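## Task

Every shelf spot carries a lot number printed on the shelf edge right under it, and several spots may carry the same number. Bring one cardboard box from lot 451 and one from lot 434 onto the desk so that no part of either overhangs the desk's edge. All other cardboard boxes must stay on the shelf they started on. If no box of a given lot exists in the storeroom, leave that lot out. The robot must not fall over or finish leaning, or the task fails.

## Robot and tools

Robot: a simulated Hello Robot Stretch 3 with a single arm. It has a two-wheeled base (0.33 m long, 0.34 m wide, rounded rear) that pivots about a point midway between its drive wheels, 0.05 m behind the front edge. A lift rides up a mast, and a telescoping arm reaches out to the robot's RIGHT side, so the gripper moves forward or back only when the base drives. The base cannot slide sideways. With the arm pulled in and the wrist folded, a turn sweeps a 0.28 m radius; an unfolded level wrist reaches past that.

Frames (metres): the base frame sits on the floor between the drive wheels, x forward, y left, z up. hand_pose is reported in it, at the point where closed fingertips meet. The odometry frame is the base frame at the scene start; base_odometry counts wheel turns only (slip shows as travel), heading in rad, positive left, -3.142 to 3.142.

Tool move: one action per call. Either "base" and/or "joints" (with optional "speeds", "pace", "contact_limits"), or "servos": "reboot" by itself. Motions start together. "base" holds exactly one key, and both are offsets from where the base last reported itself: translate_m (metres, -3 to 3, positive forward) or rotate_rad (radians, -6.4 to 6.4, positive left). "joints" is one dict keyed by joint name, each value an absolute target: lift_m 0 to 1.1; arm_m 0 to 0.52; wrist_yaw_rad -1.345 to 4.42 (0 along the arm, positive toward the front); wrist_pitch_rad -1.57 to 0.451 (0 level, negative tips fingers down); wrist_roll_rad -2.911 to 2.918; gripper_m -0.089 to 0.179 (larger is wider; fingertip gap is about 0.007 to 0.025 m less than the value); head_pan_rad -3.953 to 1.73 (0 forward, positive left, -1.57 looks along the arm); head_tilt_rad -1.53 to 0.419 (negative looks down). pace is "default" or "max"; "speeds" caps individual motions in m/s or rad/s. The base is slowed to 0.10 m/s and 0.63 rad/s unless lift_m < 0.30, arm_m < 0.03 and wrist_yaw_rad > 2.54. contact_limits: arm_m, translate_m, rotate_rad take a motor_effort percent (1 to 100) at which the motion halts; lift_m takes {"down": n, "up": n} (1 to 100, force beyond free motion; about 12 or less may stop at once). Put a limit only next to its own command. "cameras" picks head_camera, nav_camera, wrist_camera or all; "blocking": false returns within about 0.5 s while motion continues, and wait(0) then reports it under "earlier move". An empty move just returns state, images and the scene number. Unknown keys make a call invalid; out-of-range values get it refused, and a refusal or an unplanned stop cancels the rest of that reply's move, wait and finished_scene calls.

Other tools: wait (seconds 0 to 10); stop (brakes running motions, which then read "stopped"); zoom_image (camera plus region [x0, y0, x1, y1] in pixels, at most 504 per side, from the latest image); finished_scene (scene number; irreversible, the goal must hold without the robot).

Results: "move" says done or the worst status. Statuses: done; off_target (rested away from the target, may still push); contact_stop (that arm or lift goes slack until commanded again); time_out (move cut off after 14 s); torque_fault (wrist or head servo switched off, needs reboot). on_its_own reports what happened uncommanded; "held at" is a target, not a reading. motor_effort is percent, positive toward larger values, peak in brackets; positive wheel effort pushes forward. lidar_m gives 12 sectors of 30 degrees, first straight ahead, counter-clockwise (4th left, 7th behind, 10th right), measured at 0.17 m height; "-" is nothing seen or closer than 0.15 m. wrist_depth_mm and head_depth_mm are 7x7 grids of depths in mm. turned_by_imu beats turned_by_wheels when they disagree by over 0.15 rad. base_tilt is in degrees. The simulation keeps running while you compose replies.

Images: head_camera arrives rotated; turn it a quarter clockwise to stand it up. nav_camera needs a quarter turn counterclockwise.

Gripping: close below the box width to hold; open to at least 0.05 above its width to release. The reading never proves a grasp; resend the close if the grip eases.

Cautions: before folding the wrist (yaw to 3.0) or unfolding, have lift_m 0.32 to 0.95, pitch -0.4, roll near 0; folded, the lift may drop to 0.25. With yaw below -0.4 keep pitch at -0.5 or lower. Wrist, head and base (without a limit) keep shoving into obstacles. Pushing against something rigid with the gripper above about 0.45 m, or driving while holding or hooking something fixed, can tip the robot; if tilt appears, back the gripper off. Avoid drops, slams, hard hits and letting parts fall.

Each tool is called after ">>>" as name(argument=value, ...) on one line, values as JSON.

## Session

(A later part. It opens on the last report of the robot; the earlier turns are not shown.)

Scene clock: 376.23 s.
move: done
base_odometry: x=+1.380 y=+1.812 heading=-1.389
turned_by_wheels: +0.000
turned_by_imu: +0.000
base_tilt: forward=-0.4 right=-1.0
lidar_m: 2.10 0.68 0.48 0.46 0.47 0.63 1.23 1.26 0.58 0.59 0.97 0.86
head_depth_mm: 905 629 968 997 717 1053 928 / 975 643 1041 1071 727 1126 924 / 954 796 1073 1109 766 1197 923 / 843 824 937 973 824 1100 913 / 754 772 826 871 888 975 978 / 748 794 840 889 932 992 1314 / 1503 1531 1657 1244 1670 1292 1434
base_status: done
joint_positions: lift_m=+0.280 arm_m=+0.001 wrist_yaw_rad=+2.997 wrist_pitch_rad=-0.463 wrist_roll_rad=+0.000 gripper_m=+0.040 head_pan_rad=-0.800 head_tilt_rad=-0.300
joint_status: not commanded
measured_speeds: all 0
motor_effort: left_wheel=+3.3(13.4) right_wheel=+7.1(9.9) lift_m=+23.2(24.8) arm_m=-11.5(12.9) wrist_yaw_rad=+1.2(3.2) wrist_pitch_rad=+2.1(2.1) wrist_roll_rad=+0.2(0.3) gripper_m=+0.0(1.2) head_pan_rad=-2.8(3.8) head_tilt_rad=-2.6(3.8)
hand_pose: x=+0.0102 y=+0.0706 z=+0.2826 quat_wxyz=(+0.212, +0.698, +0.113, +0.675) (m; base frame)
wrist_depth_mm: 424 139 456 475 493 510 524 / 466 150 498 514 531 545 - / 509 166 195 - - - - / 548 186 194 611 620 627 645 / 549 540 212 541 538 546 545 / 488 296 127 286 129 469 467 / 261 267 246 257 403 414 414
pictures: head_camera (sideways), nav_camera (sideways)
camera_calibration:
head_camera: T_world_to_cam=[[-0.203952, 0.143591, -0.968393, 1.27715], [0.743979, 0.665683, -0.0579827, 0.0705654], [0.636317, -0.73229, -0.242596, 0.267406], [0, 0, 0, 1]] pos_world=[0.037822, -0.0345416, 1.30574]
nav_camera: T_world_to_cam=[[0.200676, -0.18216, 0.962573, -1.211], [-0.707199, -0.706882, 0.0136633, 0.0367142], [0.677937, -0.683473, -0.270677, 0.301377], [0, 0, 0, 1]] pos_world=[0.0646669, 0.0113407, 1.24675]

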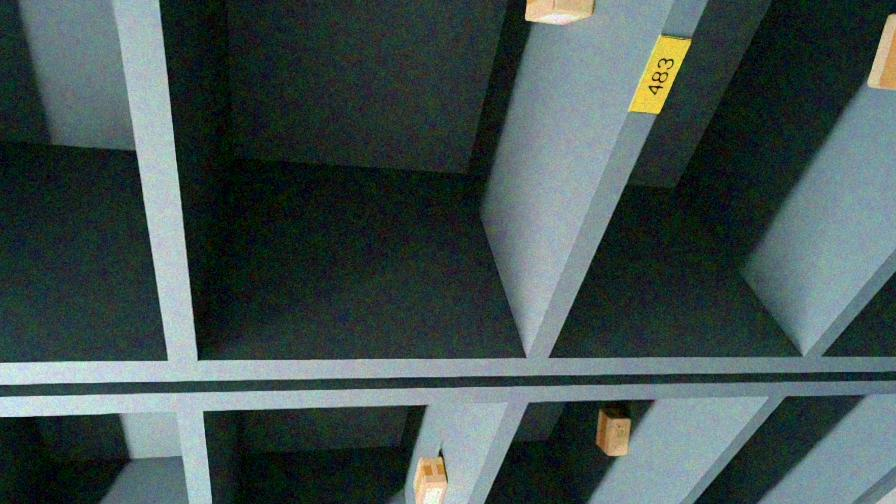

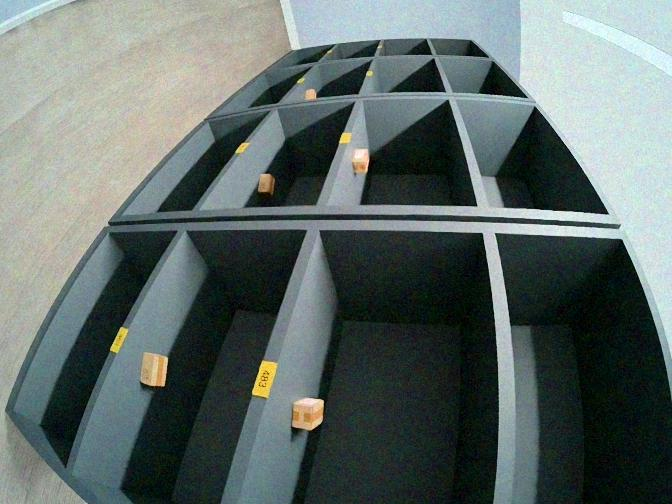

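>>> zoom_image(camera="nav_camera", region=[95, 310, 155, 370])

>>> move(base={"translate_m": 0.5}, speeds={"translate_m": 0.2}, joints={"head_pan_rad": -0.9}, cameras=["head_camera","nav_camera"])

Scaled by 8.400 from the camera's 672x504 image, which has a finer 792x594 frame.

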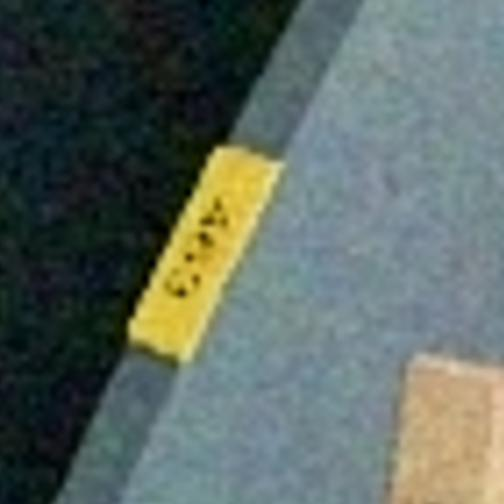

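Scene clock: 386.30 s.
move: done
base_odometry: x=+1.470 y=+1.320 heading=-1.389
turned_by_wheels: +0.000
turned_by_imu: +0.000
base_tilt: forward=-0.2 right=-1.1
lidar_m: 2.10 0.71 0.50 0.48 0.49 0.65 1.64 0.85 0.91 0.76 0.55 1.22
head_depth_mm: 447 461 483 510 571 556 805 / 474 495 518 542 564 581 611 / 966 663 1049 1066 675 1062 662 / 1037 680 1125 1152 759 1194 915 / 1120 861 1221 1238 813 1138 910 / 1203 890 1325 1252 1428 1177 968 / 1132 1132 1220 1213 1297 1171 1343
base_status: done
joint_positions: lift_m=+0.280 arm_m=+0.001 wrist_yaw_rad=+2.997 wrist_pitch_rad=-0.463 wrist_roll_rad=+0.000 gripper_m=+0.040 head_pan_rad=-0.901 head_tilt_rad=-0.300
joint_status: all done
measured_speeds: all 0
motor_effort: left_wheel=+7.9(12.4) right_wheel=+1.0(11.4) lift_m=+24.5(25.5) arm_m=-11.0(11.9) wrist_yaw_rad=+2.0(3.7) wrist_pitch_rad=+2.0(2.1) wrist_roll_rad=-0.2(0.3) gripper_m=+0.2(1.1) head_pan_rad=+3.9(5.3) head_tilt_rad=+0.0(2.0)
hand_pose: x=+0.0102 y=+0.0706 z=+0.2826 quat_wxyz=(+0.212, +0.698, +0.113, +0.675) (m; base frame)
wrist_depth_mm: 441 139 473 488 505 530 538 / 486 150 512 530 542 - - / 523 166 175 - - - - / - 184 194 641 632 647 642 / 572 545 211 538 529 549 546 / 485 297 127 283 130 471 469 / 262 267 246 256 402 415 415
pictures: head_camera (sideways), nav_camera (sideways)
camera_calibration:
head_camera: T_world_to_cam=[[-0.188495, 0.163332, -0.968397, 1.27705], [0.807071, 0.587601, -0.0579871, 0.0701557], [0.55956, -0.792495, -0.24258, 0.267886], [0, 0, 0, 1]] pos_world=[0.0341987, -0.0375088, 1.30574]
nav_camera: T_world_to_cam=[[0.181369, -0.201395, 0.962572, -1.21087], [-0.774608, -0.632294, 0.01366, 0.0371303], [0.605878, -0.748093, -0.270681, 0.301857], [0, 0, 0, 1]] pos_world=[0.0654866, 0.00543161, 1.24675]

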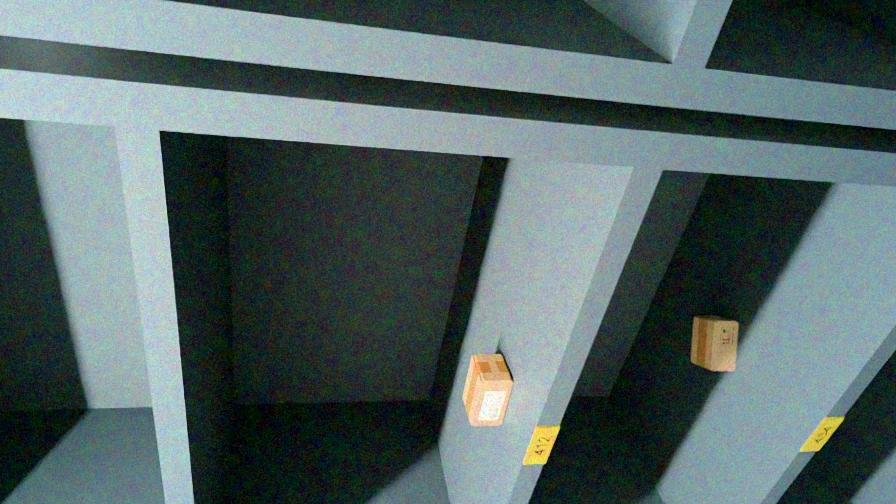

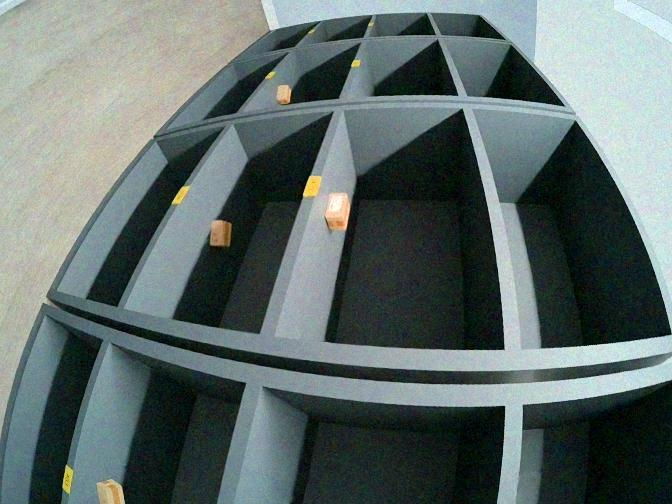

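>>> zoom_image(camera="head_camera", region=[780, 390, 870, 480])

>>> move(base={"translate_m": 0.4}, speeds={"translate_m": 0.2}, joints={"head_pan_rad": -1.1}, cameras=["head_camera","nav_camera"])

Scaled by 5.600 from the camera's 896x504 image, which has a finer 1280x720 frame.

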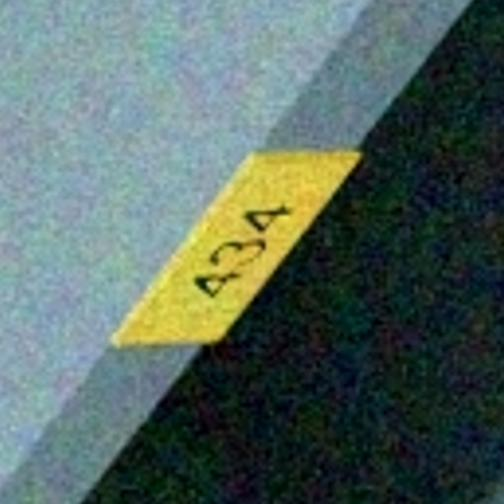

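Scene clock: 398.40 s.
move: done
base_odometry: x=+1.542 y=+0.927 heading=-1.389
turned_by_wheels: +0.000
turned_by_imu: +0.000
base_tilt: forward=-0.3 right=-1.2
lidar_m: 1.73 0.73 0.52 0.49 0.51 0.67 1.69 1.18 0.54 0.53 0.99 0.87
head_depth_mm: 781 625 860 895 736 530 929 / 822 642 900 934 727 576 926 / 856 657 940 977 720 1067 922 / 896 676 986 1030 675 1098 888 / 945 694 1037 1071 688 1136 913 / 970 713 1070 1092 703 1152 905 / 869 738 931 950 745 1037 905
base_status: done
joint_positions: lift_m=+0.280 arm_m=+0.001 wrist_yaw_rad=+2.997 wrist_pitch_rad=-0.463 wrist_roll_rad=+0.000 gripper_m=+0.040 head_pan_rad=-1.100 head_tilt_rad=-0.300
joint_status: all done
measured_speeds: all 0
motor_effort: left_wheel=+3.9(11.4) right_wheel=+5.6(12.2) lift_m=+25.5(26.3) arm_m=-9.9(11.0) wrist_yaw_rad=+1.2(3.5) wrist_pitch_rad=+2.1(2.1) wrist_roll_rad=-0.2(0.3) gripper_m=+0.1(0.9) head_pan_rad=-3.3(4.5) head_tilt_rad=+1.3(1.7)
hand_pose: x=+0.0102 y=+0.0706 z=+0.2826 quat_wxyz=(+0.212, +0.698, +0.113, +0.675) (m; base frame)
wrist_depth_mm: 458 139 484 503 522 536 - / 497 150 526 543 - - - / 536 165 173 - - - - / - 185 195 636 633 655 645 / 564 549 211 534 531 542 543 / 486 296 127 284 129 471 466 / 261 267 247 257 398 418 413
pictures: head_camera (sideways), nav_camera (sideways)
camera_calibration:
head_camera: T_world_to_cam=[[-0.1524, 0.197452, -0.968394, 1.27684], [0.907478, 0.416079, -0.0579759, 0.0695602], [0.391481, -0.887632, -0.242594, 0.268871], [0, 0, 0, 1]] pos_world=[0.0262078, -0.0423995, 1.30574]
nav_camera: T_world_to_cam=[[0.13789, -0.233335, 0.96257, -1.21062], [-0.884528, -0.466286, 0.013679, 0.03775], [0.445642, -0.853307, -0.270687, 0.302787], [0, 0, 0, 1]] pos_world=[0.0653884, -0.00650604, 1.24675]

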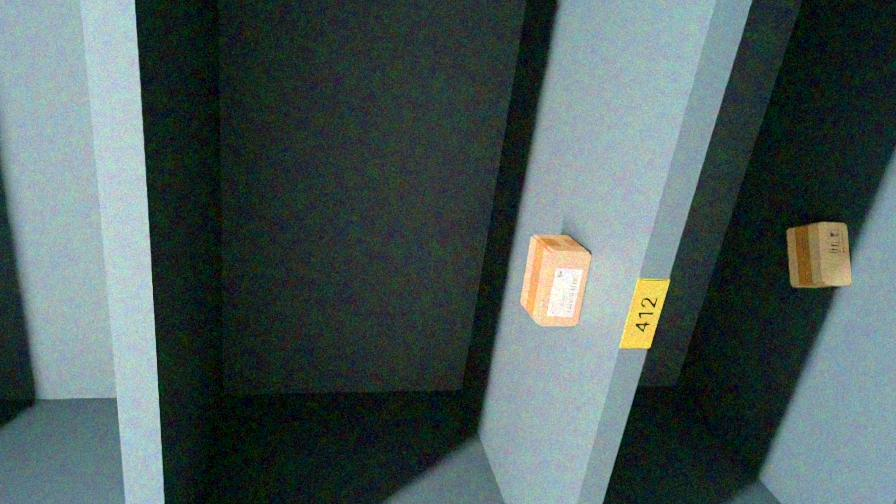

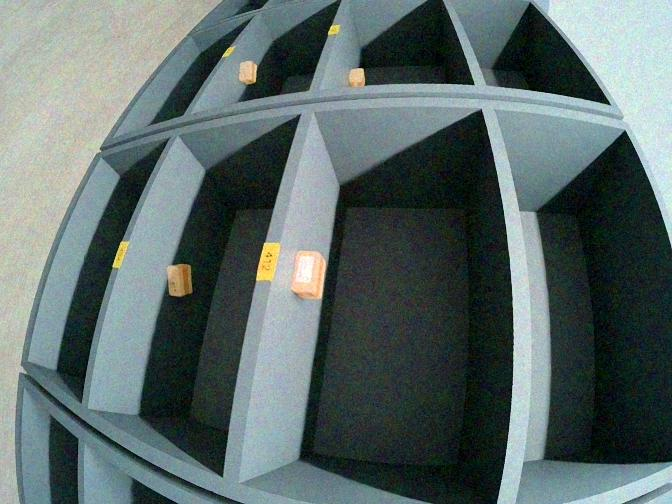

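>>> move(base={"translate_m": 0.33}, joints={"lift_m": 0.65, "head_pan_rad": -1.57, "gripper_m": 0.179})

>>> move(joints={"wrist_yaw_rad": 0}, cameras=["head_camera","wrist_camera"])

Scene clock: 415.70 s.
move: done
base_odometry: x=+1.602 y=+0.602 heading=-1.389
turned_by_wheels: +0.000
turned_by_imu: +0.000
base_tilt: forward=-0.3 right=-1.3
lidar_m: 2.29 0.75 0.53 0.51 0.52 0.69 1.74 0.74 0.68 0.95 0.63 0.69
head_depth_mm: 816 627 909 953 737 583 930 / 808 641 905 953 729 578 926 / 802 657 898 944 720 573 923 / 796 673 888 939 636 570 919 / 791 693 885 931 666 566 910 / 786 711 880 922 703 562 905 / 414 734 876 923 697 557 903
base_status: done
joint_positions: lift_m=+0.650 arm_m=+0.001 wrist_yaw_rad=+2.997 wrist_pitch_rad=-0.464 wrist_roll_rad=+0.000 gripper_m=+0.179 head_pan_rad=-1.570 head_tilt_rad=-0.300
joint_status: all done
measured_speeds: all 0
motor_effort: left_wheel=+3.6(11.3) right_wheel=+6.2(11.6) lift_m=+31.0(34.5) arm_m=-8.5(9.9) wrist_yaw_rad=+2.5(3.7) wrist_pitch_rad=+1.9(2.2) wrist_roll_rad=-0.1(0.3) gripper_m=+0.7(84.6) head_pan_rad=+3.2(5.5) head_tilt_rad=+3.4(3.4)
hand_pose: x=+0.0102 y=+0.0706 z=+0.6526 quat_wxyz=(+0.212, +0.698, +0.113, +0.675) (m; base frame)
wrist_depth_mm: 465 139 497 524 528 540 - / 514 150 526 - - - - / 540 165 174 - - - - / - 186 191 - - - - / - 146 216 - - - - / - 126 248 873 882 864 892 / 770 792 303 801 795 771 105
pictures: none

Scene clock: 418.20 s.
move: done
base_odometry: x=+1.602 y=+0.602 heading=-1.389
turned_by_wheels: +0.000
turned_by_imu: +0.000
base_tilt: forward=-0.4 right=-1.3
lidar_m: 2.29 0.75 0.53 0.51 0.52 0.69 1.73 0.74 0.68 0.95 0.63 0.68
head_depth_mm: 816 629 906 955 739 583 929 / 810 642 905 951 728 578 930 / 799 657 897 942 723 573 923 / 798 672 891 938 636 568 916 / 792 691 885 931 665 566 912 / 786 713 881 923 703 562 913 / 414 734 877 917 697 557 902
base_status: not commanded
joint_positions: lift_m=+0.650 arm_m=+0.001 wrist_yaw_rad=+0.003 wrist_pitch_rad=-0.464 wrist_roll_rad=+0.000 gripper_m=+0.179 head_pan_rad=-1.570 head_tilt_rad=-0.300
joint_status: all done
measured_speeds: all 0
motor_effort: left_wheel=+3.5(3.9) right_wheel=+5.8(7.5) lift_m=+28.8(30.8) arm_m=-8.9(9.2) wrist_yaw_rad=-2.6(7.1) wrist_pitch_rad=+2.0(2.2) wrist_roll_rad=+0.3(0.3) gripper_m=+0.5(1.2) head_pan_rad=+3.1(3.9) head_tilt_rad=+4.1(4.3)
hand_pose: x=-0.0208 y=-0.3640 z=+0.6526 quat_wxyz=(+0.689, +0.164, -0.688, -0.162) (m; base frame)
wrist_depth_mm: 485 - - - - - - / 481 - - 482 - - - / 484 500 494 486 488 483 476 / 407 407 401 398 394 388 390 / 361 352 357 357 352 352 351 / - 140 - - - - - / - - - - - - 105
pictures: head_camera (sideways), wrist_camera
camera_calibration:
head_camera: T_world_to_cam=[[-0.0464516, 0.245043, -0.968399, 1.27618], [0.997518, -0.0399788, -0.0579646, 0.0689854], [-0.0529193, -0.968687, -0.242578, 0.271649], [0, 0, 0, 1]] pos_world=[0.00484168, -0.0468184, 1.30574]
wrist_camera: T_world_to_cam=[[-0.998883, -0.038726, -0.0270929, -0.0106158], [-0.00260173, 0.617431, -0.78662, 0.770596], [0.0471907, -0.785671, -0.616842, 0.283738], [0, 0, 0, 1]] pos_world=[-0.0219888, -0.253277, 0.7809]

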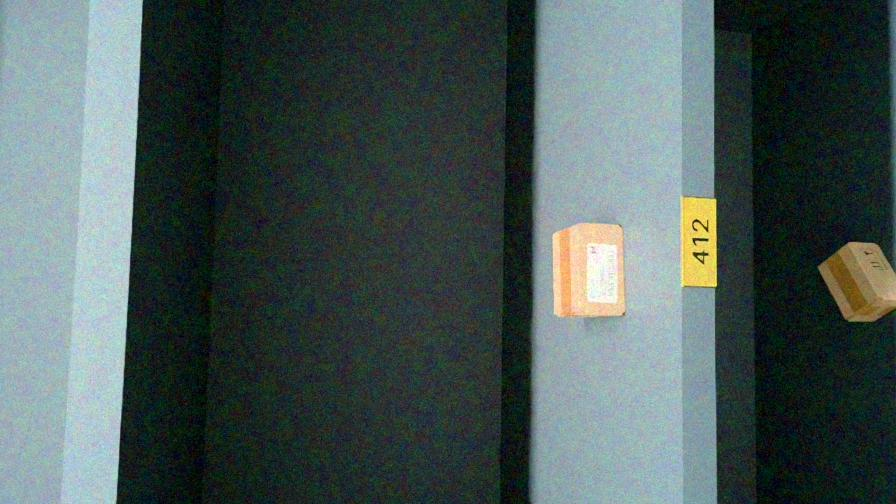

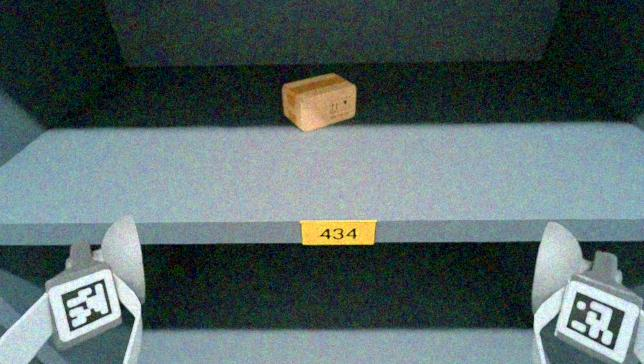

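>>> move(base={"translate_m": -0.104}, joints={"wrist_yaw_rad": 0.44, "wrist_pitch_rad": -0.2, "lift_m": 0.56})

>>> move(joints={"arm_m": 0.26, "lift_m": 0.535}, contact_limits={"arm_m": 35}, cameras=["wrist_camera","head_camera"])

Scene clock: 437.07 s.
move: done
base_odometry: x=+1.583 y=+0.704 heading=-1.389
turned_by_wheels: +0.000
turned_by_imu: +0.000
base_tilt: forward=-0.2 right=-1.3
lidar_m: 2.29 0.74 0.53 0.50 0.52 0.69 1.72 1.38 0.62 0.95 0.70 0.70
head_depth_mm: 816 630 886 875 735 582 851 / 818 645 908 952 728 578 929 / 806 661 900 943 719 573 922 / 798 677 893 942 714 569 919 / 795 693 889 934 667 564 915 / 792 716 881 928 623 560 904 / 417 738 882 921 695 558 905
base_status: done
joint_positions: lift_m=+0.560 arm_m=+0.001 wrist_yaw_rad=+0.437 wrist_pitch_rad=-0.221 wrist_roll_rad=+0.000 gripper_m=+0.179 head_pan_rad=-1.570 head_tilt_rad=-0.300
joint_status: all done
measured_speeds: all 0
motor_effort: left_wheel=-2.1(9.7) right_wheel=-10.9(13.0) lift_m=+23.9(26.8) arm_m=-7.2(8.4) wrist_yaw_rad=+1.8(5.4) wrist_pitch_rad=+3.4(5.9) wrist_roll_rad=-0.2(0.4) gripper_m=+0.9(1.0) head_pan_rad=+3.0(4.0) head_tilt_rad=+5.0(5.5)
hand_pose: x=+0.0821 y=-0.3673 z=+0.6189 quat_wxyz=(+0.703, +0.229, -0.669, +0.076) (m; base frame)
wrist_depth_mm: 413 471 - - - - - / 441 482 - - - - - / 464 486 - - 467 542 545 / - 477 442 443 442 441 432 / - 146 384 353 330 332 327 / 119 126 - - 307 287 264 / 772 - 764 - - - 105
pictures: none

Scene clock: 440.20 s.
move: done
base_odometry: x=+1.583 y=+0.704 heading=-1.389
turned_by_wheels: +0.000
turned_by_imu: +0.000
base_tilt: forward=-0.2 right=-1.1
lidar_m: 2.29 0.75 0.53 0.50 0.52 0.69 1.72 1.38 0.62 0.96 0.71 0.69
head_depth_mm: 814 631 890 877 731 581 852 / 811 645 905 954 727 577 923 / 803 659 898 945 721 571 921 / 798 676 891 939 713 568 915 / 795 694 891 934 665 564 912 / 789 718 883 927 620 561 907 / 417 743 877 923 696 558 904
base_status: not commanded
joint_positions: lift_m=+0.535 arm_m=+0.260 wrist_yaw_rad=+0.437 wrist_pitch_rad=-0.221 wrist_roll_rad=+0.000 gripper_m=+0.179 head_pan_rad=-1.570 head_tilt_rad=-0.300
joint_status: all done
measured_speeds: all 0
motor_effort: left_wheel=-2.4(2.7) right_wheel=-11.4(12.1) lift_m=+27.2(28.2) arm_m=+12.7(15.4) wrist_yaw_rad=+2.1(3.5) wrist_pitch_rad=+3.4(3.6) wrist_roll_rad=-0.1(0.3) gripper_m=+0.8(1.1) head_pan_rad=+3.3(3.9) head_tilt_rad=+5.5(6.0)
contact_limits: arm_m 35 (drawing in: default 31, maximum 55; extending or still: default 40, maximum 69)
hand_pose: x=+0.0821 y=-0.6267 z=+0.5940 quat_wxyz=(+0.703, +0.229, -0.669, +0.076) (m; base frame)
wrist_depth_mm: 408 478 - - - - - / 416 489 - - - - - / 424 483 517 471 - - - / 383 383 379 274 333 374 351 / 288 272 286 248 256 284 297 / - 144 229 229 227 227 226 / 181 184 192 190 189 189 105
pictures: head_camera (sideways), wrist_camera
camera_calibration:
head_camera: T_world_to_cam=[[-0.0465061, 0.244947, -0.96842, 1.2762], [0.997521, -0.0398745, -0.0579892, 0.0690224], [-0.0528195, -0.968716, -0.242485, 0.271525], [0, 0, 0, 1]] pos_world=[0.0048418, -0.0468187, 1.30574]
wrist_camera: T_world_to_cam=[[-0.887608, -0.460257, -0.0177517, -0.198399], [-0.17442, 0.37154, -0.911886, 0.821441], [0.426298, -0.806301, -0.41006, -0.13059], [0, 0, 0, 1]] pos_world=[0.0228455, -0.501807, 0.691989]

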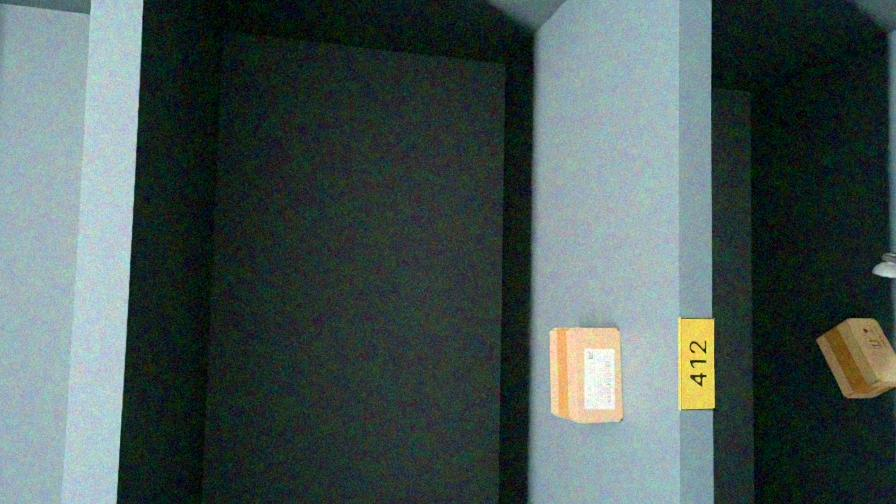

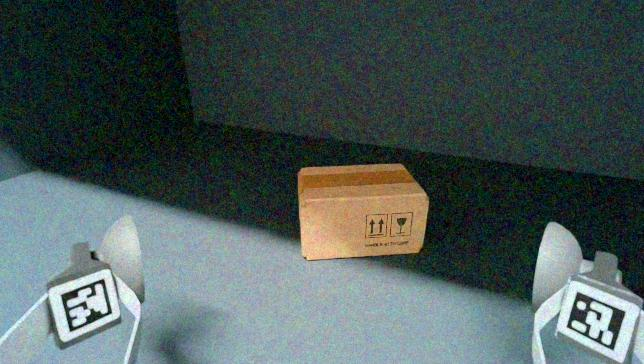

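>>> move(base={"translate_m": 0.029}, joints={"lift_m": 0.515, "arm_m": 0.365}, contact_limits={"arm_m": 32}, cameras=["wrist_camera"])

Scene clock: 452.47 s.
move: done
base_odometry: x=+1.588 y=+0.676 heading=-1.389
turned_by_wheels: +0.000
turned_by_imu: +0.000
base_tilt: forward=-0.3 right=-1.2
lidar_m: 2.29 0.75 0.53 0.50 0.52 0.69 1.73 1.41 0.63 0.95 0.68 0.69
head_depth_mm: 817 627 903 943 735 583 875 / 814 643 904 949 727 579 923 / 804 659 900 946 721 573 921 / 797 674 890 941 714 568 918 / 791 694 884 932 630 565 885 / 790 715 882 927 659 561 907 / 416 740 877 922 697 558 904
base_status: done
joint_positions: lift_m=+0.515 arm_m=+0.365 wrist_yaw_rad=+0.437 wrist_pitch_rad=-0.221 wrist_roll_rad=+0.000 gripper_m=+0.179 head_pan_rad=-1.570 head_tilt_rad=-0.300
joint_status: all done
measured_speeds: all 0
motor_effort: left_wheel=+6.9(11.0) right_wheel=+3.4(9.0) lift_m=+31.1(31.3) arm_m=+12.2(14.9) wrist_yaw_rad=+0.7(3.2) wrist_pitch_rad=+3.4(3.6) wrist_roll_rad=+0.0(0.3) gripper_m=+0.4(1.1) head_pan_rad=+3.2(3.2) head_tilt_rad=+5.7(6.2)
contact_limits: arm_m 32 (drawing in: default 31, maximum 55; extending or still: default 40, maximum 69)
hand_pose: x=+0.0822 y=-0.7317 z=+0.5740 quat_wxyz=(+0.703, +0.229, -0.669, +0.076) (m; base frame)
wrist_depth_mm: 387 447 - - - - - / 394 463 - - - - - / 404 453 447 - - - - / 333 332 331 331 328 306 287 / 266 239 226 158 165 246 245 / 118 144 132 134 136 198 197 / 157 167 141 143 148 160 105
pictures: wrist_camera
camera_calibration:
wrist_camera: T_world_to_cam=[[-0.887535, -0.460399, -0.0177249, -0.247186], [-0.174508, 0.371514, -0.91188, 0.842197], [0.426413, -0.806232, -0.410075, -0.223403], [0, 0, 0, 1]] pos_world=[0.0228454, -0.606807, 0.671989]

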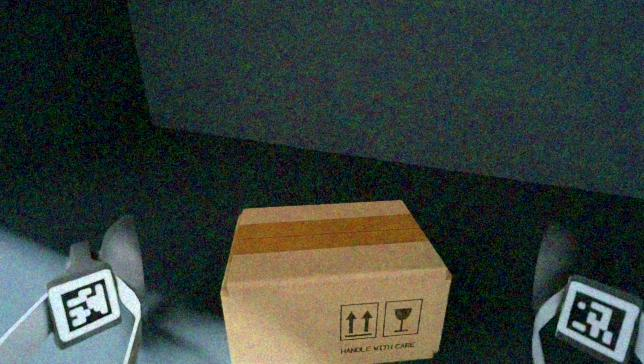

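>>> move(joints={"gripper_m": 0.058}, cameras=["wrist_camera"])

>>> move(joints={"gripper_m": 0.045, "lift_m": 0.58})

>>> move(joints={"arm_m": 0.0}, cameras=["wrist_camera", "nav_camera"])

Scene clock: 462.17 s.
move: done
base_odometry: x=+1.588 y=+0.676 heading=-1.389
turned_by_wheels: +0.000
turned_by_imu: +0.000
base_tilt: forward=-0.2 right=-1.1
lidar_m: 2.30 0.75 0.53 0.50 0.52 0.69 1.73 1.41 0.63 0.95 0.67 0.69
head_depth_mm: 819 629 901 940 737 582 875 / 812 641 900 955 728 578 925 / 804 658 900 945 720 574 917 / 797 673 893 939 714 569 917 / 796 694 886 938 632 566 852 / 791 712 883 931 661 562 907 / 416 739 877 922 695 557 904
base_status: not commanded
joint_positions: lift_m=+0.515 arm_m=+0.365 wrist_yaw_rad=+0.439 wrist_pitch_rad=-0.221 wrist_roll_rad=+0.000 gripper_m=+0.059 head_pan_rad=-1.570 head_tilt_rad=-0.300
joint_status: all done
measured_speeds: all 0
motor_effort: left_wheel=+6.6(7.2) right_wheel=+2.7(3.7) lift_m=+29.1(30.2) arm_m=+0.2(4.6) wrist_yaw_rad=+0.7(3.0) wrist_pitch_rad=+3.3(3.5) wrist_roll_rad=-0.1(0.3) gripper_m=-13.9(84.1) head_pan_rad=+2.4(2.8) head_tilt_rad=+3.7(5.1)
contact_limits: arm_m 32 (drawing in: default 31, maximum 55; extending or still: default 40, maximum 69)
hand_pose: x=+0.0826 y=-0.7316 z=+0.5741 quat_wxyz=(+0.703, +0.229, -0.669, +0.077) (m; base frame)
wrist_depth_mm: 385 444 - - - - - / 397 468 - - - - - / 405 453 448 - - - - / 335 335 333 329 328 306 288 / 252 251 155 158 151 246 245 / 201 201 134 137 136 190 198 / 173 124 141 145 150 126 170
pictures: wrist_camera
camera_calibration:
wrist_camera: T_world_to_cam=[[-0.886773, -0.461865, -0.0177577, -0.247849], [-0.174917, 0.370903, -0.91205, 0.841947], [0.42783, -0.805675, -0.409695, -0.223357], [0, 0, 0, 1]] pos_world=[0.0230433, -0.606707, 0.671988]

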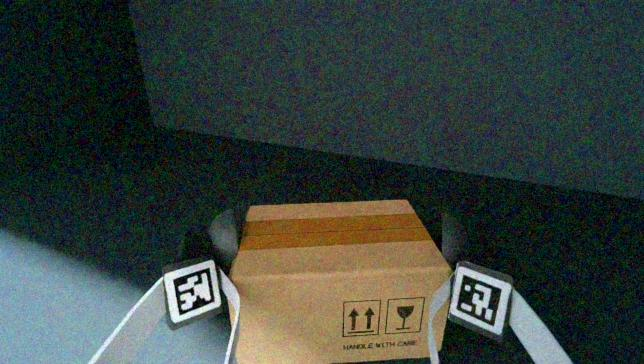

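Scene clock: 463.60 s.
move: done
base_odometry: x=+1.588 y=+0.676 heading=-1.389
turned_by_wheels: +0.000
turned_by_imu: +0.000
base_tilt: forward=-0.2 right=-1.1
lidar_m: 2.29 0.75 0.53 0.50 0.52 0.69 1.73 1.41 0.63 0.95 0.68 0.69
head_depth_mm: 816 629 901 944 735 581 876 / 812 641 903 950 729 577 929 / 806 658 901 947 723 573 921 / 796 674 894 940 715 570 883 / 796 695 887 934 629 564 803 / 790 717 882 928 659 561 878 / 416 735 876 921 696 558 906
base_status: not commanded
joint_positions: lift_m=+0.580 arm_m=+0.365 wrist_yaw_rad=+0.439 wrist_pitch_rad=-0.224 wrist_roll_rad=+0.000 gripper_m=+0.046 head_pan_rad=-1.570 head_tilt_rad=-0.300
joint_status: all done
measured_speeds: all 0
motor_effort: left_wheel=+6.9(7.6) right_wheel=+2.8(3.6) lift_m=+31.5(34.3) arm_m=-3.7(4.0) wrist_yaw_rad=+0.5(1.1) wrist_pitch_rad=+3.9(4.1) wrist_roll_rad=+0.1(0.3) gripper_m=-17.3(71.2) head_pan_rad=+1.9(2.8) head_tilt_rad=+3.9(5.0)
contact_limits: arm_m 32 (drawing in: default 31, maximum 55; extending or still: default 40, maximum 69)
hand_pose: x=+0.0824 y=-0.7313 z=+0.6383 quat_wxyz=(+0.703, +0.230, -0.668, +0.076) (m; base frame)
wrist_depth_mm: 386 444 - - - - - / 390 465 - - - - - / 405 481 - - - - - / 414 460 454 - - - - / 367 364 154 162 152 326 - / 294 295 135 138 137 278 288 / 252 229 143 146 149 227 241
pictures: none

Scene clock: 467.50 s.
move: done
base_odometry: x=+1.588 y=+0.676 heading=-1.389
turned_by_wheels: +0.000
turned_by_imu: +0.000
base_tilt: forward=-0.2 right=-1.0
lidar_m: 2.29 0.74 0.53 0.50 0.52 0.69 1.72 1.41 0.63 0.95 0.68 0.69
head_depth_mm: 818 627 904 943 736 582 877 / 812 641 904 953 729 579 926 / 806 656 895 949 722 574 920 / 795 674 891 938 714 569 919 / 795 693 889 934 632 566 911 / 787 710 881 929 659 561 906 / 786 736 878 923 695 557 904
base_status: not commanded
joint_positions: lift_m=+0.580 arm_m=+0.001 wrist_yaw_rad=+0.439 wrist_pitch_rad=-0.224 wrist_roll_rad=+0.000 gripper_m=+0.046 head_pan_rad=-1.570 head_tilt_rad=-0.300
joint_status: all done
measured_speeds: all 0
motor_effort: left_wheel=+7.1(7.5) right_wheel=+2.3(3.9) lift_m=+27.7(31.7) arm_m=-12.9(14.4) wrist_yaw_rad=-0.1(2.0) wrist_pitch_rad=+4.0(4.1) wrist_roll_rad=-0.1(0.3) gripper_m=-17.5(17.9) head_pan_rad=+1.4(2.7) head_tilt_rad=+3.7(4.7)
hand_pose: x=+0.0824 y=-0.3669 z=+0.6383 quat_wxyz=(+0.703, +0.230, -0.668, +0.076) (m; base frame)
wrist_depth_mm: 403 460 - - - - - / 439 464 - - - - - / 471 467 - - - - - / - 479 488 484 458 482 478 / - 507 154 162 153 363 362 / - - 136 138 137 280 291 / 853 - 141 147 148 119 263
pictures: nav_camera (sideways), wrist_camera
camera_calibration:
nav_camera: T_world_to_cam=[[0.0173006, -0.269972, 0.962713, -1.21013], [-0.99979, -0.0152602, 0.0136875, 0.0384844], [0.0109959, -0.962747, -0.27018, 0.30486], [0, 0, 0, 1]] pos_world=[0.05606, -0.0326118, 1.24685]
wrist_camera: T_world_to_cam=[[-0.886816, -0.461776, -0.0178944, -0.0782756], [-0.176253, 0.373772, -0.91062, 0.765386], [0.427191, -0.804399, -0.412857, 0.0993484], [0, 0, 0, 1]] pos_world=[0.023045, -0.24231, 0.736592]

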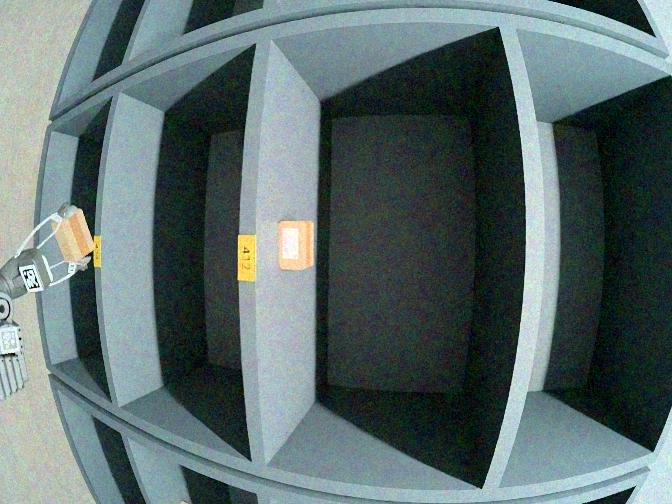

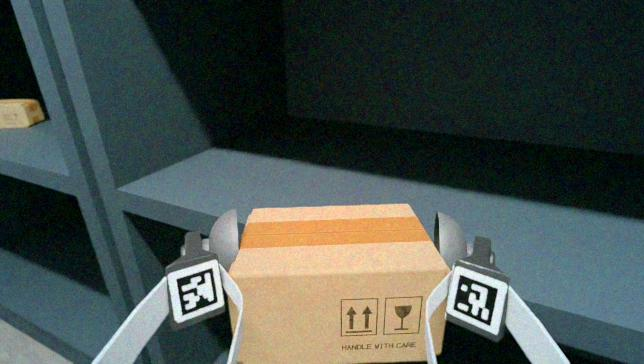

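>>> move(joints={"wrist_yaw_rad":1.57}, speeds={"wrist_yaw_rad":0.6}, cameras=["wrist_camera","nav_camera"])

>>> move(base={"translate_m":-1.2})

>>> move(base={"translate_m":-0.57}, cameras=["nav_camera"])

Scene clock: 501.10 s.
move: done
base_odometry: x=+1.588 y=+0.676 heading=-1.389
turned_by_wheels: +0.000
turned_by_imu: +0.000
base_tilt: forward=-0.4 right=-1.3
lidar_m: 2.29 0.75 0.53 0.50 0.52 0.69 1.72 1.41 0.63 0.95 0.67 0.69
head_depth_mm: 818 625 900 942 737 583 875 / 812 642 902 950 730 579 925 / 802 655 899 948 721 575 921 / 799 672 893 938 714 569 912 / 795 693 889 933 632 565 910 / 789 713 886 927 660 561 911 / 785 735 874 922 696 557 905
base_status: not commanded
joint_positions: lift_m=+0.580 arm_m=+0.001 wrist_yaw_rad=+1.567 wrist_pitch_rad=-0.224 wrist_roll_rad=+0.000 gripper_m=+0.046 head_pan_rad=-1.570 head_tilt_rad=-0.300
joint_status: all done
measured_speeds: all 0
motor_effort: left_wheel=+6.9(7.2) right_wheel=+3.1(3.7) lift_m=+24.1(24.7) arm_m=-13.2(13.5) wrist_yaw_rad=+1.9(7.0) wrist_pitch_rad=+4.1(4.1) wrist_roll_rad=-0.1(0.3) gripper_m=-17.5(18.0) head_pan_rad=+1.6(2.2) head_tilt_rad=+3.0(3.9)
hand_pose: x=+0.2231 y=-0.1466 z=+0.6383 quat_wxyz=(+0.554, +0.552, -0.442, +0.440) (m; base frame)
wrist_depth_mm: - - - - - - - / - - - - - - - / - - - - - - 395 / - - - - - - 416 / - - 153 161 159 - 444 / - - 136 138 137 125 476 / 818 857 143 146 149 122 504
pictures: nav_camera (sideways), wrist_camera
camera_calibration:
nav_camera: T_world_to_cam=[[0.0173006, -0.269972, 0.962713, -1.21013], [-0.99979, -0.0152602, 0.0136875, 0.0384844], [0.0109959, -0.962747, -0.27018, 0.30486], [0, 0, 0, 1]] pos_world=[0.05606, -0.0326118, 1.24685]
wrist_camera: T_world_to_cam=[[0.0372738, -0.999146, -0.017848, -0.136782], [-0.413241, 0.000850483, -0.910621, 0.706045], [0.909859, 0.0413179, -0.412856, 0.232754], [0, 0, 0, 1]] pos_world=[0.0850917, -0.146883, 0.736592]

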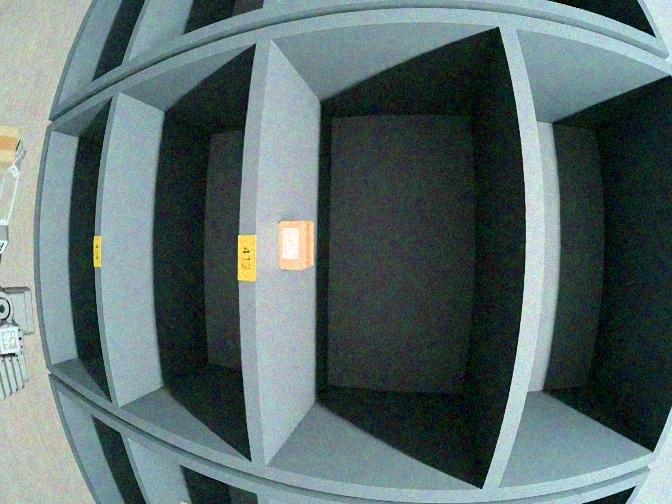

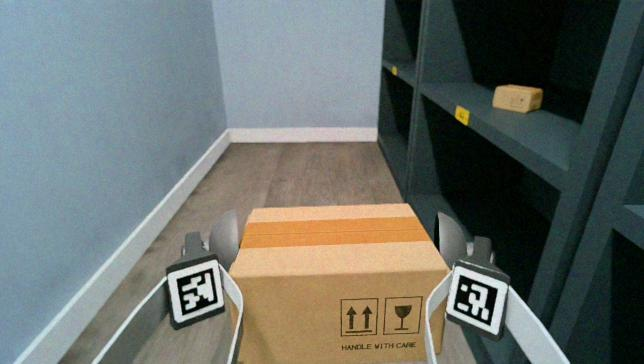

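Scene clock: 514.23 s.
move: done
base_odometry: x=+1.371 y=+1.856 heading=-1.389
turned_by_wheels: +0.000
turned_by_imu: +0.000
base_tilt: forward=-0.3 right=-1.2
lidar_m: 2.08 0.68 0.48 0.46 0.47 0.62 1.18 1.21 1.62 0.56 1.03 0.89
head_depth_mm: 2662 2792 2905 2856 2659 2031 1562 / 472 484 508 537 568 1861 1503 / 800 614 764 743 648 632 698 / 845 670 937 983 716 1088 916 / 838 690 931 975 710 1090 909 / 835 708 927 966 703 1075 906 / 828 733 922 964 696 1069 907
base_status: done
joint_positions: lift_m=+0.580 arm_m=+0.001 wrist_yaw_rad=+1.567 wrist_pitch_rad=-0.224 wrist_roll_rad=+0.000 gripper_m=+0.046 head_pan_rad=-1.570 head_tilt_rad=-0.300
joint_status: not commanded
measured_speeds: all 0
motor_effort: left_wheel=-3.5(9.8) right_wheel=-8.0(14.8) lift_m=+25.7(26.1) arm_m=-12.3(13.5) wrist_yaw_rad=+3.1(4.0) wrist_pitch_rad=+4.0(4.1) wrist_roll_rad=+0.0(0.4) gripper_m=-17.7(18.2) head_pan_rad=+0.9(2.1) head_tilt_rad=+0.7(3.3)
hand_pose: x=+0.2231 y=-0.1466 z=+0.6383 quat_wxyz=(+0.554, +0.552, -0.442, +0.440) (m; base frame)
wrist_depth_mm: - - - - - - - / - - - - - - - / - - - - - 978 - / - - - - - - - / - - 154 162 159 - - / - - 136 138 137 - - / - 872 143 146 149 125 -
pictures: none

Scene clock: 521.07 s.
move: done
base_odometry: x=+1.268 y=+2.417 heading=-1.389
turned_by_wheels: +0.000
turned_by_imu: +0.000
base_tilt: forward=-0.3 right=-1.2
lidar_m: 1.99 0.64 0.46 0.44 0.45 0.60 0.62 0.64 0.85 2.11 0.70 1.39
head_depth_mm: 1568 1549 1540 1520 1504 1483 1449 / 2195 2176 2129 2093 2071 1904 1559 / 2874 2986 3119 3276 2696 2019 1546 / 2888 2995 3165 3336 2922 2000 1540 / 2852 2991 3096 3322 2844 1987 1533 / 2845 2980 3139 3305 2889 1982 1518 / 2843 2969 3096 3173 2836 1975 1516
base_status: done
joint_positions: lift_m=+0.580 arm_m=+0.001 wrist_yaw_rad=+1.567 wrist_pitch_rad=-0.224 wrist_roll_rad=+0.000 gripper_m=+0.046 head_pan_rad=-1.570 head_tilt_rad=-0.300
joint_status: not commanded
measured_speeds: all 0
motor_effort: left_wheel=-6.6(9.6) right_wheel=-5.6(14.6) lift_m=+26.1(27.0) arm_m=-12.6(13.2) wrist_yaw_rad=+2.2(3.7) wrist_pitch_rad=+4.1(4.2) wrist_roll_rad=+0.1(0.3) gripper_m=-17.4(18.0) head_pan_rad=-0.2(1.1) head_tilt_rad=+0.5(1.4)
hand_pose: x=+0.2231 y=-0.1466 z=+0.6383 quat_wxyz=(+0.554, +0.552, -0.442, +0.440) (m; base frame)
wrist_depth_mm: - - - - - - - / - - - - - - - / - - - - - - - / - - - - - - - / - - 154 162 160 - - / - - 136 138 137 125 - / - 871 144 146 149 125 -
pictures: nav_camera (sideways)
camera_calibration:
nav_camera: T_world_to_cam=[[0.0173006, -0.269972, 0.962713, -1.21013], [-0.99979, -0.0152602, 0.0136875, 0.0384844], [0.0109959, -0.962747, -0.27018, 0.30486], [0, 0, 0, 1]] pos_world=[0.05606, -0.0326118, 1.24685]

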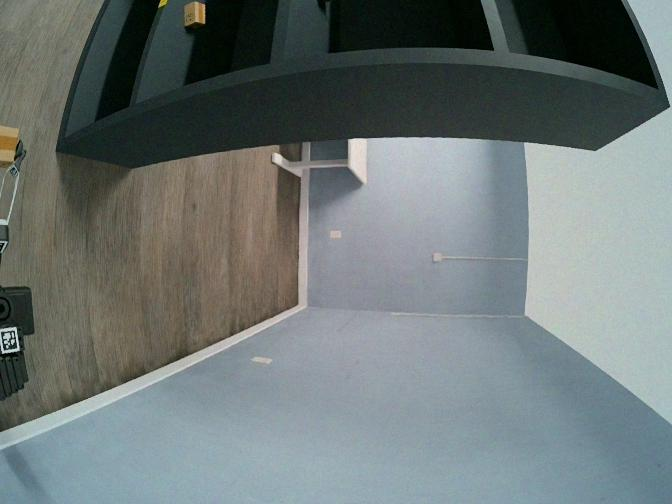

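>>> move(base={"rotate_rad":-1.563})

>>> move(base={"translate_m":1.2})

>>> move(base={"translate_m":0.62})

>>> move(base={"rotate_rad":1.573})

>>> move(joints={"lift_m":0.85}, cameras=["nav_camera","wrist_camera"])

Scene clock: 534.83 s.
move: done
base_odometry: x=+1.268 y=+2.417 heading=-2.951
turned_by_wheels: -1.563
turned_by_imu: -1.538
base_tilt: forward=-0.2 right=-1.2
lidar_m: 2.26 0.70 1.39 1.82 0.63 0.46 0.44 0.45 0.61 0.62 0.64 0.86
head_depth_mm: 520 544 573 602 636 673 714 / 518 544 569 600 631 669 711 / 517 541 568 598 631 666 707 / 517 540 566 594 628 663 706 / 513 537 564 591 624 661 702 / 512 535 562 593 622 657 699 / 510 534 561 588 621 657 694
base_status: done
joint_positions: lift_m=+0.580 arm_m=+0.001 wrist_yaw_rad=+1.567 wrist_pitch_rad=-0.224 wrist_roll_rad=+0.000 gripper_m=+0.046 head_pan_rad=-1.570 head_tilt_rad=-0.300
joint_status: not commanded
measured_speeds: all 0
motor_effort: left_wheel=+8.1(12.1) right_wheel=-9.7(13.6) lift_m=+27.0(27.6) arm_m=-12.7(13.6) wrist_yaw_rad=+2.5(3.4) wrist_pitch_rad=+3.9(4.1) wrist_roll_rad=-0.3(0.3) gripper_m=-17.8(17.9) head_pan_rad=+0.1(0.9) head_tilt_rad=-1.8(2.1)
hand_pose: x=+0.2231 y=-0.1465 z=+0.6383 quat_wxyz=(+0.554, +0.552, -0.442, +0.440) (m; base frame)
wrist_depth_mm: - - - - - - 591 / - - - - - - 589 / - - - - - - 593 / - - - - - - 588 / - - 154 162 159 - 585 / - - 136 138 137 - 594 / - 836 143 146 149 824 595
pictures: none

Scene clock: 547.97 s.
move: done
base_odometry: x=+0.090 y=+2.190 heading=-2.951
turned_by_wheels: +0.000
turned_by_imu: +0.000
base_tilt: forward=-0.4 right=-1.2
lidar_m: 2.12 1.86 2.65 0.68 0.52 0.59 1.63 0.87 0.63 0.60 0.62 0.84
head_depth_mm: 504 526 552 582 614 648 688 / 503 525 552 580 612 646 687 / 501 523 548 577 608 645 683 / 499 522 546 575 607 643 680 / 496 519 544 572 604 639 679 / 494 517 542 570 603 637 675 / 494 517 541 569 599 634 670
base_status: done
joint_positions: lift_m=+0.580 arm_m=+0.001 wrist_yaw_rad=+1.567 wrist_pitch_rad=-0.224 wrist_roll_rad=+0.000 gripper_m=+0.046 head_pan_rad=-1.570 head_tilt_rad=-0.300
joint_status: not commanded
measured_speeds: all 0
motor_effort: left_wheel=+3.2(13.7) right_wheel=+7.1(10.2) lift_m=+27.9(28.9) arm_m=-8.5(12.9) wrist_yaw_rad=+2.1(3.4) wrist_pitch_rad=+3.9(4.2) wrist_roll_rad=+0.3(0.4) gripper_m=-17.6(18.3) head_pan_rad=-1.6(2.0) head_tilt_rad=-3.4(4.0)
hand_pose: x=+0.2231 y=-0.1465 z=+0.6383 quat_wxyz=(+0.554, +0.552, -0.442, +0.440) (m; base frame)
wrist_depth_mm: - - - - - - 568 / - - - - - - 562 / - - - - - - 567 / - - - - - - 561 / - - 154 162 159 - 566 / - - 136 138 137 - 564 / 927 867 143 146 150 125 566
pictures: none

Scene clock: 555.30 s.
move: done
base_odometry: x=-0.519 y=+2.072 heading=-2.952
turned_by_wheels: +0.000
turned_by_imu: +0.000
base_tilt: forward=-0.3 right=-1.3
lidar_m: 1.51 1.34 1.83 3.23 1.12 0.89 2.24 0.85 0.62 0.59 0.61 0.82
head_depth_mm: 495 517 543 571 601 638 677 / 492 516 542 568 600 635 675 / 490 513 538 566 597 634 671 / 489 512 536 564 596 629 665 / 487 509 535 563 594 627 665 / 486 508 532 560 591 624 662 / 484 507 531 559 587 622 658
base_status: done
joint_positions: lift_m=+0.580 arm_m=+0.001 wrist_yaw_rad=+1.567 wrist_pitch_rad=-0.224 wrist_roll_rad=+0.000 gripper_m=+0.046 head_pan_rad=-1.570 head_tilt_rad=-0.300
joint_status: not commanded
measured_speeds: all 0
motor_effort: left_wheel=+3.0(11.8) right_wheel=+7.3(11.3) lift_m=+28.6(29.5) arm_m=-6.2(9.3) wrist_yaw_rad=+1.5(3.8) wrist_pitch_rad=+4.0(4.1) wrist_roll_rad=+0.0(0.4) gripper_m=-17.2(18.0) head_pan_rad=-2.2(2.5) head_tilt_rad=-3.0(4.1)
hand_pose: x=+0.2231 y=-0.1465 z=+0.6383 quat_wxyz=(+0.554, +0.552, -0.442, +0.440) (m; base frame)
wrist_depth_mm: - - - - - - 554 / - - - - - - 552 / - - - - - - 556 / - - - - - - 549 / - - 154 162 160 - 552 / - - 136 138 137 - 589 / 919 863 143 147 150 125 572
pictures: none

Scene clock: 558.90 s.
move: done
base_odometry: x=-0.519 y=+2.072 heading=-1.379
turned_by_wheels: +1.573
turned_by_imu: +1.548
base_tilt: forward=-0.3 right=-1.1
lidar_m: 3.37 1.14 0.89 2.24 0.87 0.62 0.59 0.61 0.82 1.50 1.34 2.08
head_depth_mm: 1330 1375 1431 1480 1462 1445 1420 / 1320 1370 1449 1524 1591 1696 1558 / 1311 1373 1443 1510 1596 1680 1552 / 1304 1364 1431 1499 1588 1671 1529 / 1297 1358 1421 1491 1584 1658 1541 / 1297 1352 1406 1480 1569 1656 1531 / 1289 1340 1404 1483 1549 1646 1523
base_status: done
joint_positions: lift_m=+0.580 arm_m=+0.001 wrist_yaw_rad=+1.567 wrist_pitch_rad=-0.224 wrist_roll_rad=+0.000 gripper_m=+0.046 head_pan_rad=-1.570 head_tilt_rad=-0.300
joint_status: not commanded
measured_speeds: all 0
motor_effort: left_wheel=-8.4(12.7) right_wheel=+9.4(12.7) lift_m=+29.0(30.1) arm_m=-13.0(13.4) wrist_yaw_rad=+2.0(3.3) wrist_pitch_rad=+4.0(4.1) wrist_roll_rad=-0.1(0.3) gripper_m=-17.4(17.9) head_pan_rad=-2.1(2.8) head_tilt_rad=-3.2(4.3)
hand_pose: x=+0.2231 y=-0.1465 z=+0.6383 quat_wxyz=(+0.554, +0.552, -0.442, +0.440) (m; base frame)
wrist_depth_mm: - - - - - - - / - - - - - - - / - - - - - - - / - - - - - - - / - - 154 162 160 - - / - - 136 138 137 - - / 916 862 143 146 149 823 885
pictures: none

Scene clock: 562.20 s.
move: done
base_odometry: x=-0.519 y=+2.072 heading=-1.379
turned_by_wheels: +0.000
turned_by_imu: +0.000
base_tilt: forward=-0.3 right=-1.3
lidar_m: 3.37 1.14 0.89 2.24 0.87 0.62 0.59 0.61 0.82 1.51 1.34 2.08
head_depth_mm: 1325 1367 1422 1477 1463 1455 1418 / 1317 1377 1447 1513 1612 1696 1548 / 1316 1367 1436 1516 1576 1681 1544 / 1309 1358 1431 1503 1589 1680 1542 / 1304 1354 1425 1484 1579 1671 1540 / 1294 1351 1413 1483 1565 1642 1529 / 1289 1355 1411 1480 1554 1653 1510
base_status: not commanded
joint_positions: lift_m=+0.850 arm_m=+0.001 wrist_yaw_rad=+1.567 wrist_pitch_rad=-0.225 wrist_roll_rad=+0.000 gripper_m=+0.046 head_pan_rad=-1.570 head_tilt_rad=-0.300
joint_status: all done
measured_speeds: all 0
motor_effort: left_wheel=-8.5(8.9) right_wheel=+9.2(10.3) lift_m=+31.8(34.1) arm_m=-10.6(13.1) wrist_yaw_rad=+2.0(3.0) wrist_pitch_rad=+4.1(4.2) wrist_roll_rad=+0.0(0.3) gripper_m=-17.9(18.0) head_pan_rad=-2.4(3.2) head_tilt_rad=-3.5(3.9)
hand_pose: x=+0.2231 y=-0.1465 z=+0.9082 quat_wxyz=(+0.554, +0.552, -0.441, +0.440) (m; base frame)
wrist_depth_mm: - - - - - - - / - - - - - - - / - - - - - - - / - - - - - - - / - - 154 162 160 - - / - - 136 138 137 - - / - - 143 147 149 - -
pictures: nav_camera (sideways), wrist_camera
camera_calibration:
nav_camera: T_world_to_cam=[[0.0172998, -0.270276, 0.962627, -1.21003], [-0.99979, -0.0152643, 0.0136819, 0.0384912], [0.0109959, -0.962662, -0.270484, 0.305242], [0, 0, 0, 1]] pos_world=[0.05606, -0.0326112, 1.24685]
wrist_camera: T_world_to_cam=[[0.0375792, -0.999133, -0.017899, -0.131837], [-0.413644, 0.000752141, -0.910438, 0.951748], [0.909663, 0.0416174, -0.413258, 0.344686], [0, 0, 0, 1]] pos_world=[0.0850921, -0.146783, 1.00659]

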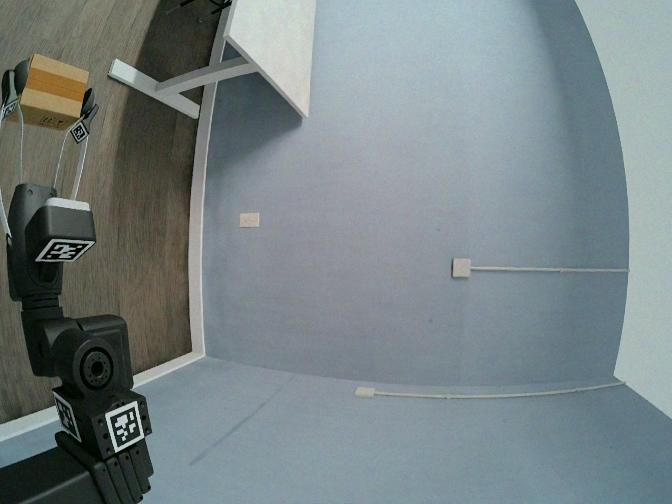

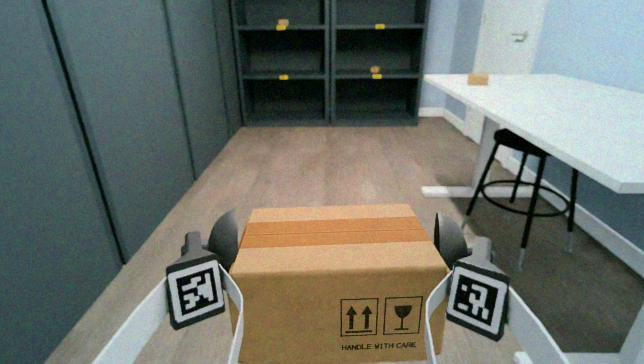

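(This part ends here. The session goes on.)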